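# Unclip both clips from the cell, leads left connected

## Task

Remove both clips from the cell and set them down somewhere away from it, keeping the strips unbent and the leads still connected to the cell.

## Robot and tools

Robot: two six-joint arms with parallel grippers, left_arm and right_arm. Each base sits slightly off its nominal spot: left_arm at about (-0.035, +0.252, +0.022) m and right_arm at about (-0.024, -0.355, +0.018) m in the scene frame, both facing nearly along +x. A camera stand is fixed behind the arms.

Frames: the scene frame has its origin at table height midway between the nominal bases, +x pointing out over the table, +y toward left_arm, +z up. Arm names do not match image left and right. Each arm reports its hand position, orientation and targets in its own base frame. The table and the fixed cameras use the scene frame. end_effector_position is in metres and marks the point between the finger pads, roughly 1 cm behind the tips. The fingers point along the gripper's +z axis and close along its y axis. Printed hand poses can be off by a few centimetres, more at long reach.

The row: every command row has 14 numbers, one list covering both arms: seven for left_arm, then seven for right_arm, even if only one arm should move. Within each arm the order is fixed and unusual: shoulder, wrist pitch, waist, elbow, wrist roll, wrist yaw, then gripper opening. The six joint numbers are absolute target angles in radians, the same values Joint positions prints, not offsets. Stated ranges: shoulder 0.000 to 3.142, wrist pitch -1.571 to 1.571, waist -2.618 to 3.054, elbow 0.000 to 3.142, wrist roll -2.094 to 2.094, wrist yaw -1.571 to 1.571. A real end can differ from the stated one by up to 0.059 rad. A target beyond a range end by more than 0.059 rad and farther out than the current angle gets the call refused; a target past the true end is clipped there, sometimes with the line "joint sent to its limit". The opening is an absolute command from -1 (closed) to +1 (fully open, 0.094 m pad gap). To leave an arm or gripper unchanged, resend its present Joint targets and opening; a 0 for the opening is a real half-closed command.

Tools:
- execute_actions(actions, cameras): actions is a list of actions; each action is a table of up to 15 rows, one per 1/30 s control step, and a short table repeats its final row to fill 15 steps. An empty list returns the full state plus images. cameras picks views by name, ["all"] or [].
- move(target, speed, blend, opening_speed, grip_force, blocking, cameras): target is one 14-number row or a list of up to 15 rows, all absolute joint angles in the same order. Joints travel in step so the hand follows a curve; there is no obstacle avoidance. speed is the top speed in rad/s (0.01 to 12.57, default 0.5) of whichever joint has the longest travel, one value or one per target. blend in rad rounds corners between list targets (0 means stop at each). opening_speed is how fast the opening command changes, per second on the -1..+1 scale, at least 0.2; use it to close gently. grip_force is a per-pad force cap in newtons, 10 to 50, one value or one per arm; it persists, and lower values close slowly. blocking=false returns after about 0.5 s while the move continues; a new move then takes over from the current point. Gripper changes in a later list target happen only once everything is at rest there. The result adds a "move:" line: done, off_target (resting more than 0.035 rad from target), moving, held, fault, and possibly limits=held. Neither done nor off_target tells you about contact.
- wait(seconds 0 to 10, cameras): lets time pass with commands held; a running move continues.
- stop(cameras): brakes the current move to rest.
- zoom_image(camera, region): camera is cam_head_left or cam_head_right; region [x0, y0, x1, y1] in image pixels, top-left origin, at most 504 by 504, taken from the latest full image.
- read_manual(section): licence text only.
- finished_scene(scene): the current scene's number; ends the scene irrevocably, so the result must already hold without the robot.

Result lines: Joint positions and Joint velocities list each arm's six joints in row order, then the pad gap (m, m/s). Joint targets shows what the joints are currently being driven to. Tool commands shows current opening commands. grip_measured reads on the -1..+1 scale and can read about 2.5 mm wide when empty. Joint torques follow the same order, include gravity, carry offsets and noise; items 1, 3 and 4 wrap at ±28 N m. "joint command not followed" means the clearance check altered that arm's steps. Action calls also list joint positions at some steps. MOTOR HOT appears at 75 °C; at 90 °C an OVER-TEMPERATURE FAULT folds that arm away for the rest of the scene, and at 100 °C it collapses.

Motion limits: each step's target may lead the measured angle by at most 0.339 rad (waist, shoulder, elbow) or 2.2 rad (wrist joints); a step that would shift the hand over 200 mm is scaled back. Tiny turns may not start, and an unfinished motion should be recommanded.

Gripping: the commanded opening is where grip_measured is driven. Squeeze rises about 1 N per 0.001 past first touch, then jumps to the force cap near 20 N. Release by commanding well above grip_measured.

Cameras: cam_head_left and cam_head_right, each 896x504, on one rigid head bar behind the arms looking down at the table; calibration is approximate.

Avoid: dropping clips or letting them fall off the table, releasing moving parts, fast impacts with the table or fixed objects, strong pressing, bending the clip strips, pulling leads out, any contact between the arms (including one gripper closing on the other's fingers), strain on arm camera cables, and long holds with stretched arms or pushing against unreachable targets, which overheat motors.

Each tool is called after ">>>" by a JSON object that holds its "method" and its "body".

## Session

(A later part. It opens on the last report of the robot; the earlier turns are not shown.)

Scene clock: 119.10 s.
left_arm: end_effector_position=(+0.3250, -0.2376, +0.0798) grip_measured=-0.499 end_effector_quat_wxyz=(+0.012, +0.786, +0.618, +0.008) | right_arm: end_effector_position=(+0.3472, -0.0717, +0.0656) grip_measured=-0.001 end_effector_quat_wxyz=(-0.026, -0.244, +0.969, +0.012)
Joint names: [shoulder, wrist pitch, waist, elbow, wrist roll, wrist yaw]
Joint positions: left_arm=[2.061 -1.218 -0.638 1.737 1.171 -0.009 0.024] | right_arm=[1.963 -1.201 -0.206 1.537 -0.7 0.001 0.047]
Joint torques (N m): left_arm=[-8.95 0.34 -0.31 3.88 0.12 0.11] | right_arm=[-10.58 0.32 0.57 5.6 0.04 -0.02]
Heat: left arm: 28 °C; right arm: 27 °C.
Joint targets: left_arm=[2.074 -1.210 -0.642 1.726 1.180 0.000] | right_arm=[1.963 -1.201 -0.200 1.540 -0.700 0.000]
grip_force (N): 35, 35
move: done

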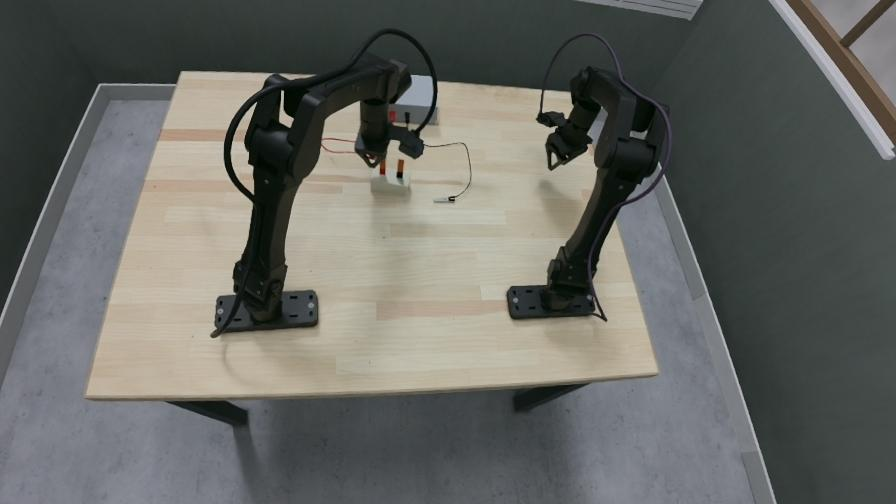

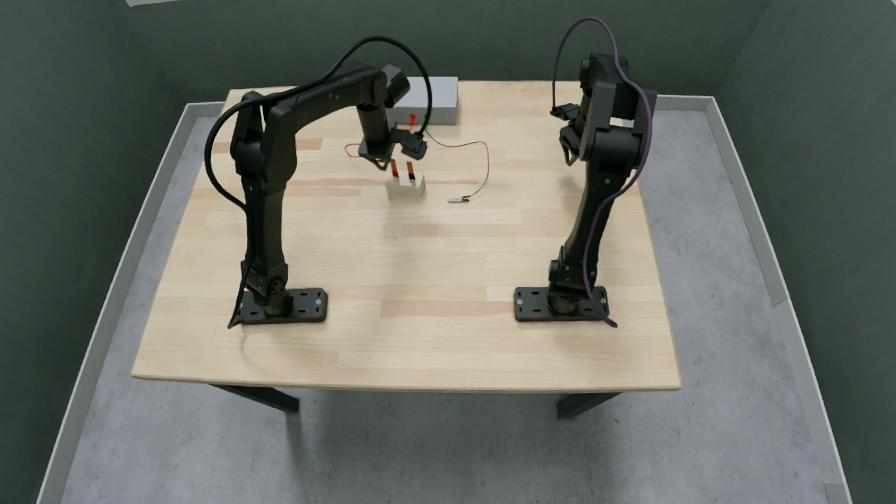

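>>> {"method": "move", "body": {"target": [2.074,-1.21,-0.642,1.726,1.18,0,-0.95,1.963,-1.201,-0.2,1.54,-0.7,0,0], "opening_speed": 0.2, "cameras": ["all"]}}

>>> {"method": "zoom_image", "body": {"camera": "cam_head_left", "region": [345, 135, 415, 185]}}

>>> {"method": "zoom_image", "body": {"camera": "cam_head_right", "region": [350, 135, 420, 185]}}

Scene clock: 123.13 s.
left_arm: end_effector_position=(+0.3259, -0.2383, +0.0799) grip_measured=-0.862 end_effector_quat_wxyz=(+0.015, +0.786, +0.618, +0.009) | right_arm: end_effector_position=(+0.3472, -0.0717, +0.0656) grip_measured=-0.001 end_effector_quat_wxyz=(-0.026, -0.244, +0.969, +0.012)
Joint names: [shoulder, wrist pitch, waist, elbow, wrist roll, wrist yaw]
Joint positions: left_arm=[2.061 -1.213 -0.638 1.737 1.171 -0.009 0.006] | right_arm=[1.963 -1.201 -0.206 1.537 -0.7 0.001 0.047]
Joint torques (N m): left_arm=[-8.98 0.3 -0.32 3.82 0.12 0.1] | right_arm=[-10.59 0.32 0.55 5.59 0.04 -0.01]
Heat: left arm: 28 °C; right arm: 27 °C.
Joint targets: left_arm=[2.074 -1.210 -0.642 1.726 1.180 0.000] | right_arm=[1.963 -1.201 -0.200 1.540 -0.700 0.000]
grip_force (N): 35, 35
move: done

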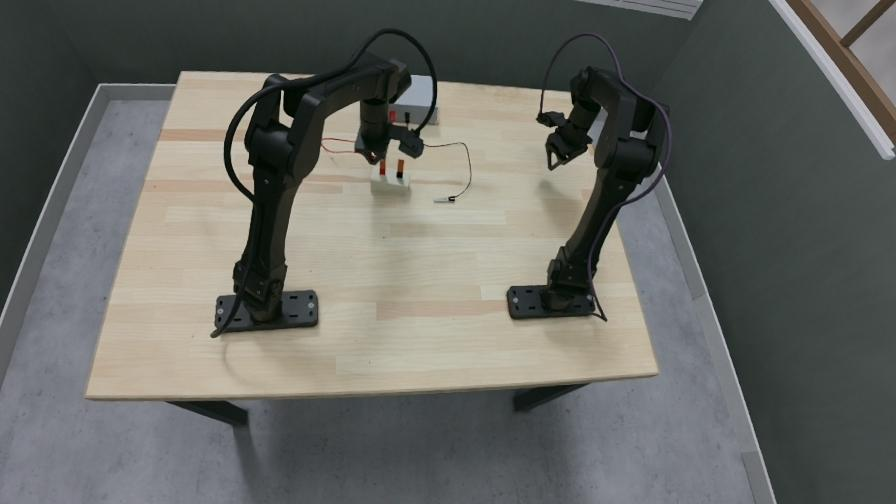

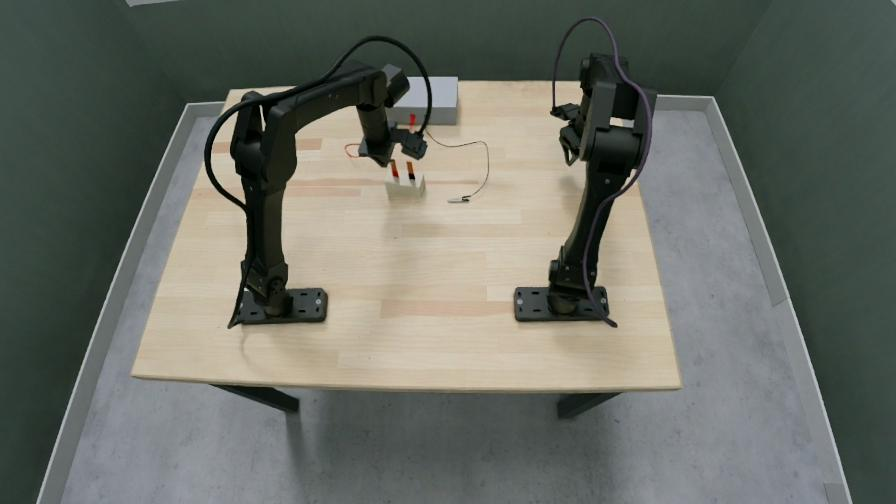

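Scaled by 7.200 from the camera's 896x504 image, which has a finer 1280x720 frame.

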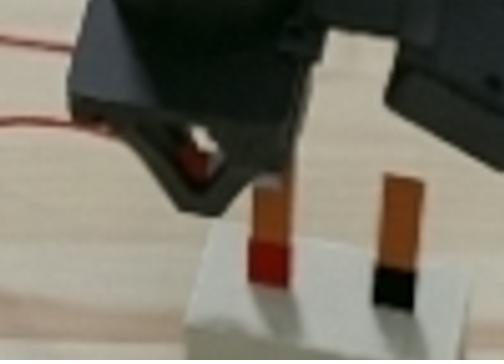

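Scaled by 7.200 from the camera's 896x504 image, which has a finer 1280x720 frame.

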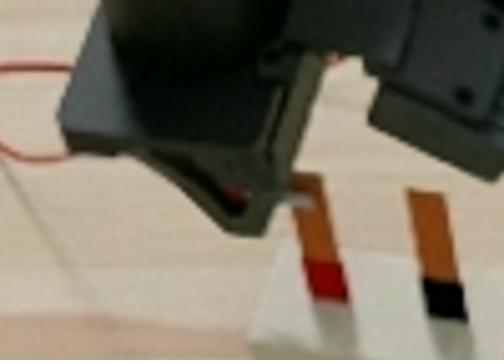

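>>> {"method": "move", "body": {"target": [[2.02,-1.21,-0.638,1.726,1.18,0,-0.95,1.963,-1.201,-0.2,1.54,-0.7,0,0],[1.972,-1.199,-0.556,1.672,1.256,0,-0.95,1.963,-1.201,-0.2,1.54,-0.7,0,0]], "speed": 0.15, "blend": 0.01, "cameras": ["all"]}}

>>> {"method": "zoom_image", "body": {"camera": "cam_head_left", "region": [345, 135, 415, 185]}}

>>> {"method": "zoom_image", "body": {"camera": "cam_head_right", "region": [350, 135, 420, 185]}}

Scene clock: 130.13 s.
left_arm: end_effector_position=(+0.3344, -0.2051, +0.0834) grip_measured=-0.862 end_effector_quat_wxyz=(+0.013, +0.784, +0.620, +0.009) | right_arm: end_effector_position=(+0.3472, -0.0717, +0.0656) grip_measured=-0.001 end_effector_quat_wxyz=(-0.026, -0.244, +0.969, +0.012)
Joint names: [shoulder, wrist pitch, waist, elbow, wrist roll, wrist yaw]
Joint positions: left_arm=[2.015 -1.207 -0.557 1.683 1.246 -0.009 0.006] | right_arm=[1.963 -1.201 -0.206 1.537 -0.7 0.001 0.047]
Joint torques (N m): left_arm=[-13.22 0.35 0.12 3.84 0.15 0.11] | right_arm=[-10.58 0.32 0.55 5.6 0.04 -0.01]
Heat: left arm: 28 °C; right arm: 27 °C.
Joint targets: left_arm=[1.972 -1.199 -0.556 1.672 1.256 0.000] | right_arm=[1.963 -1.201 -0.200 1.540 -0.700 0.000]
grip_force (N): 35, 35
move: off_target (left_arm); left_arm: the shoulder is farthest, 0.043 rad from its target

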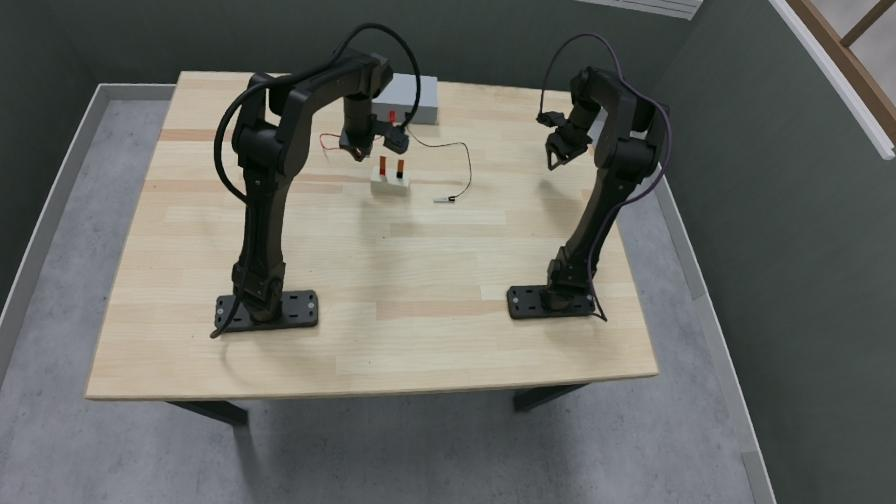

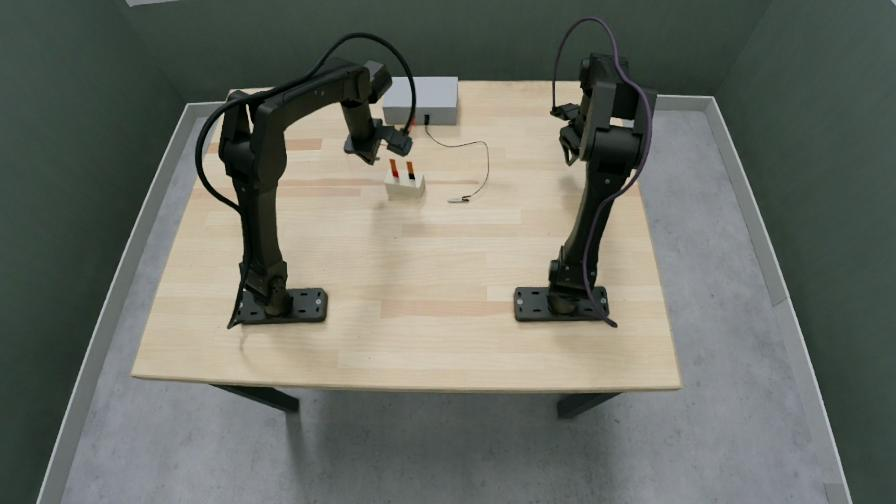

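Scaled by 7.200 from the camera's 896x504 image, which has a finer 1280x720 frame.

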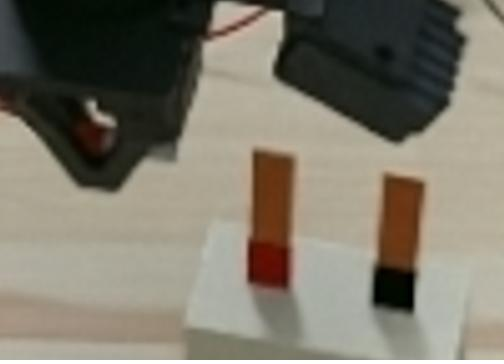

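Scaled by 7.200 from the camera's 896x504 image, which has a finer 1280x720 frame.

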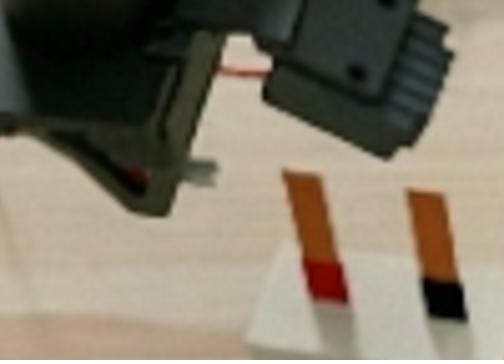

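>>> {"method": "move", "body": {"target": [[1.905,-1.2,-0.385,1.545,1.35,0,-0.95,1.963,-1.201,-0.2,1.54,-0.7,0,0],[1.98,-0.95,-0.385,1.355,1.35,0,-0.95,1.963,-1.201,-0.2,1.54,-0.7,0,0],[2.012,-0.85,-0.385,1.275,1.35,0,-0.95,1.963,-1.201,-0.2,1.54,-0.7,0,0]], "speed": [0.3,0.3,0.1], "cameras": ["all"]}}

>>> {"method": "zoom_image", "body": {"camera": "cam_head_left", "region": [300, 135, 400, 215]}}

Scene clock: 136.80 s.
left_arm: end_effector_position=(+0.3288, -0.1298, -0.0044) grip_measured=-0.862 end_effector_quat_wxyz=(-0.003, +0.759, +0.651, +0.004) | right_arm: end_effector_position=(+0.3472, -0.0717, +0.0656) grip_measured=-0.001 end_effector_quat_wxyz=(-0.026, -0.244, +0.969, +0.012)
Joint names: [shoulder, wrist pitch, waist, elbow, wrist roll, wrist yaw]
Joint positions: left_arm=[1.995 -0.868 -0.383 1.29 1.341 -0.009 0.006] | right_arm=[1.963 -1.201 -0.206 1.537 -0.7 0.001 0.047]
Joint torques (N m): left_arm=[-7.42 0.4 -0.08 3.04 0.15 0.1] | right_arm=[-10.59 0.32 0.55 5.59 0.04 -0.01]
Heat: left arm: 28 °C; right arm: 27 °C.
Joint targets: left_arm=[2.012 -0.850 -0.385 1.275 1.350 0.000] | right_arm=[1.963 -1.201 -0.200 1.540 -0.700 0.000]
grip_force (N): 35, 35
move: done

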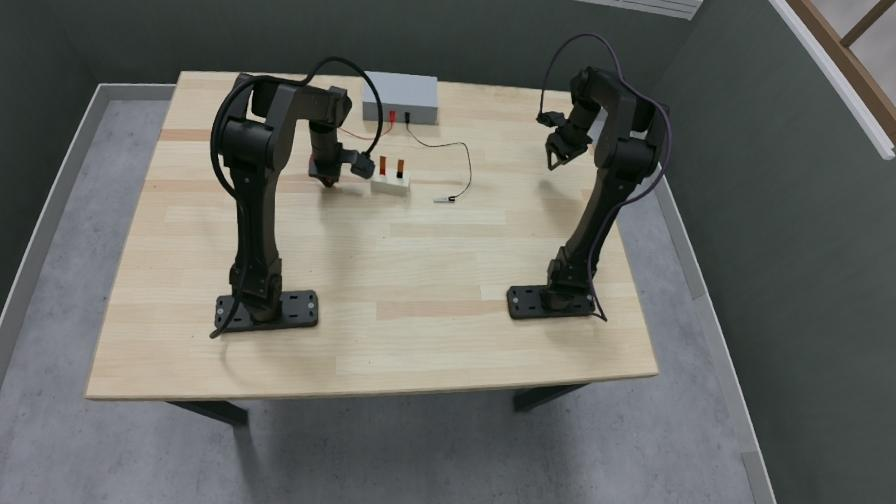

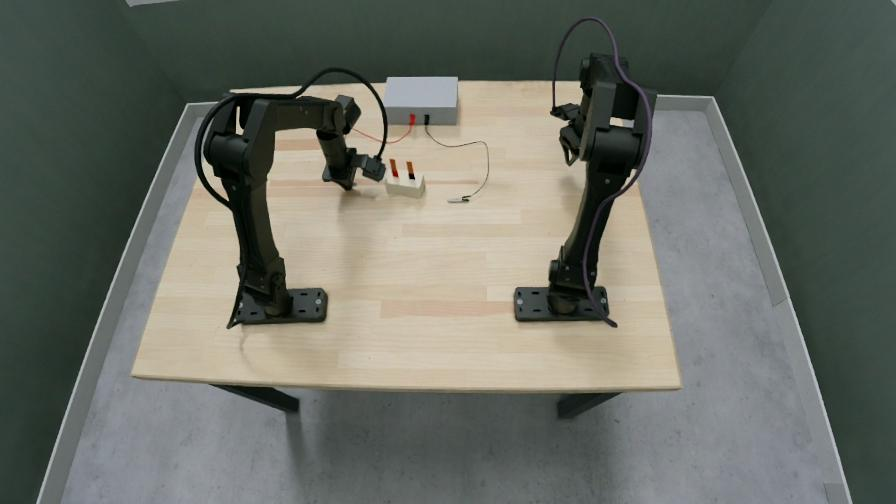

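Scaled by 5.040 from the camera's 896x504 image, which has a finer 1280x720 frame.

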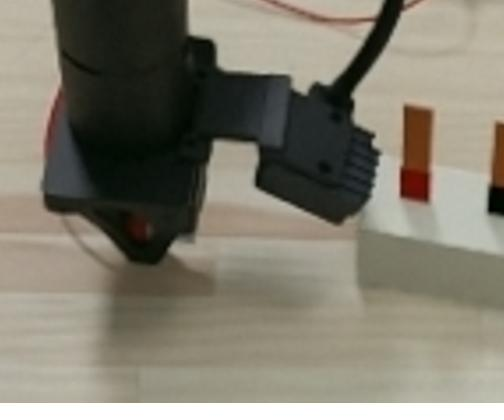

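>>> {"method": "move", "body": {"target": [[2.02,-0.842,-0.385,1.27,1.35,0,-0.95,1.963,-1.201,-0.2,1.54,-0.7,0,0],[2.01,-0.86,-0.385,1.28,1.35,0,-0.3,1.963,-1.201,-0.2,1.54,-0.7,0,0],[2.01,-0.86,-0.385,1.28,1.35,0,0,1.963,-1.201,-0.2,1.54,-0.7,0,0]], "speed": 0.05, "opening_speed": 0.3}}

>>> {"method": "move", "body": {"target": [[1.905,-1.2,-0.385,1.545,1.35,0,0,1.963,-1.201,-0.2,1.54,-0.7,0,0],[1.905,-1.2,0.1,1.545,1.35,0,0,1.963,-1.201,-0.2,1.54,-0.7,0,0]], "speed": [0.3,0.5], "cameras": ["all"]}}

>>> {"method": "zoom_image", "body": {"camera": "cam_head_left", "region": [300, 115, 440, 215]}}

>>> {"method": "zoom_image", "body": {"camera": "cam_head_right", "region": [340, 115, 480, 215]}}

Scene clock: 144.50 s.
left_arm: end_effector_position=(+0.3117, -0.1262, -0.0041) grip_measured=-0.002 end_effector_quat_wxyz=(-0.029, +0.759, +0.650, -0.020) | right_arm: end_effector_position=(+0.3472, -0.0717, +0.0656) grip_measured=-0.001 end_effector_quat_wxyz=(-0.026, -0.244, +0.969, +0.012)
Joint names: [shoulder, wrist pitch, waist, elbow, wrist roll, wrist yaw]
Joint positions: left_arm=[1.995 -0.935 -0.383 1.289 1.342 0.008 0.047] | right_arm=[1.963 -1.201 -0.206 1.537 -0.7 0.001 0.047]
Joint torques (N m): left_arm=[-7.54 0.85 -0.05 3.38 0.11 -0.09] | right_arm=[-10.58 0.32 0.55 5.6 0.04 -0.02]
Heat: left arm: 28 °C; right arm: 27 °C.
Joint targets: left_arm=[2.010 -0.860 -0.385 1.280 1.350 0.000] | right_arm=[1.963 -1.201 -0.200 1.540 -0.700 0.000]
grip_force (N): 35, 35
move: off_target (left_arm); target 3's new numbers were sent with left_arm's wrist pitch 0.049 rad from that target; left_arm: the wrist pitch is farthest, 0.075 rad from its target

Scene clock: 147.90 s.
left_arm: end_effector_position=(+0.3510, +0.0392, +0.0691) grip_measured=-0.001 end_effector_quat_wxyz=(-0.017, +0.580, +0.815, -0.011) | right_arm: end_effector_position=(+0.3472, -0.0717, +0.0656) grip_measured=-0.001 end_effector_quat_wxyz=(-0.026, -0.244, +0.969, +0.012)
Joint names: [shoulder, wrist pitch, waist, elbow, wrist roll, wrist yaw]
Joint positions: left_arm=[1.939 -1.189 0.105 1.518 1.342 -0.006 0.047] | right_arm=[1.963 -1.201 -0.206 1.537 -0.7 0.001 0.047]
Joint torques (N m): left_arm=[-11.78 0.04 -0.39 6.43 0.12 0.06] | right_arm=[-10.59 0.32 0.57 5.6 0.04 -0.02]
Heat: left arm: 28 °C; right arm: 27 °C.
Joint targets: left_arm=[1.905 -1.200 0.100 1.545 1.350 0.000] | right_arm=[1.963 -1.201 -0.200 1.540 -0.700 0.000]
grip_force (N): 35, 35
move: done

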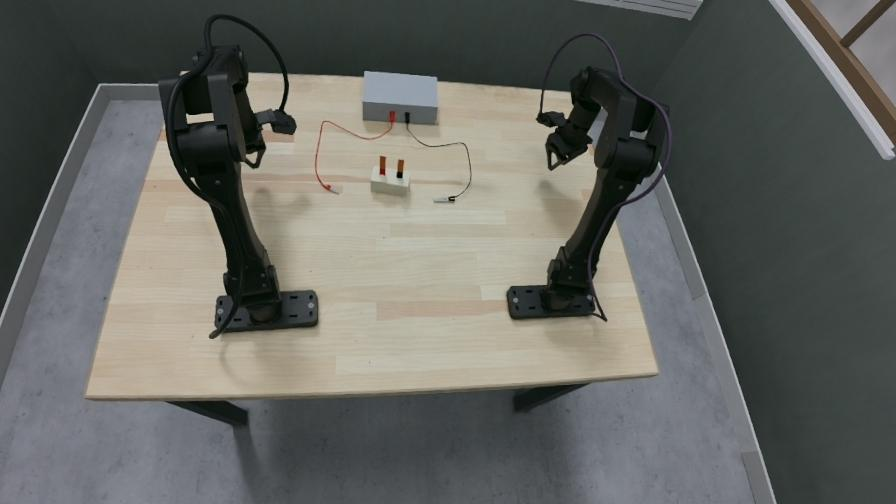

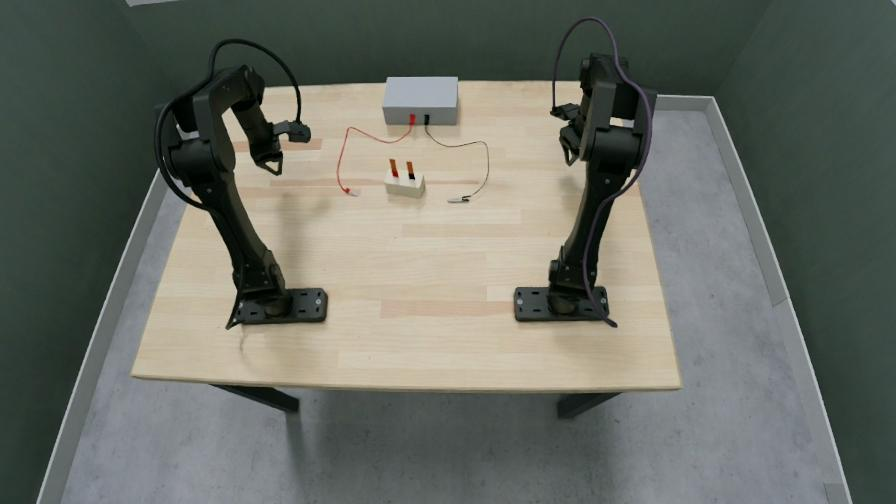

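Scaled by 3.600 from the camera's 896x504 image, which has a finer 1280x720 frame.

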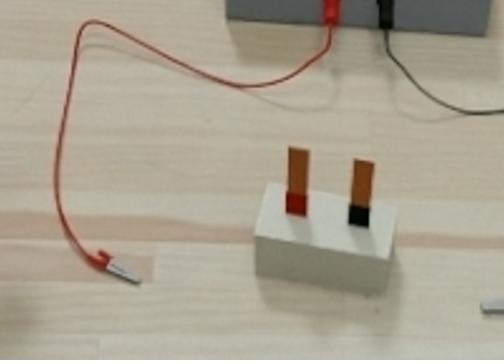

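Scaled by 3.600 from the camera's 896x504 image, which has a finer 1280x720 frame.

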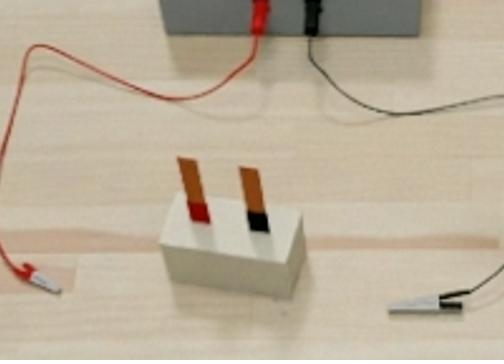

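Both clips are off and the strips are straight.

>>> {"method": "finished_scene", "body": {"scene": 1}}

The scene is finished: the task was done.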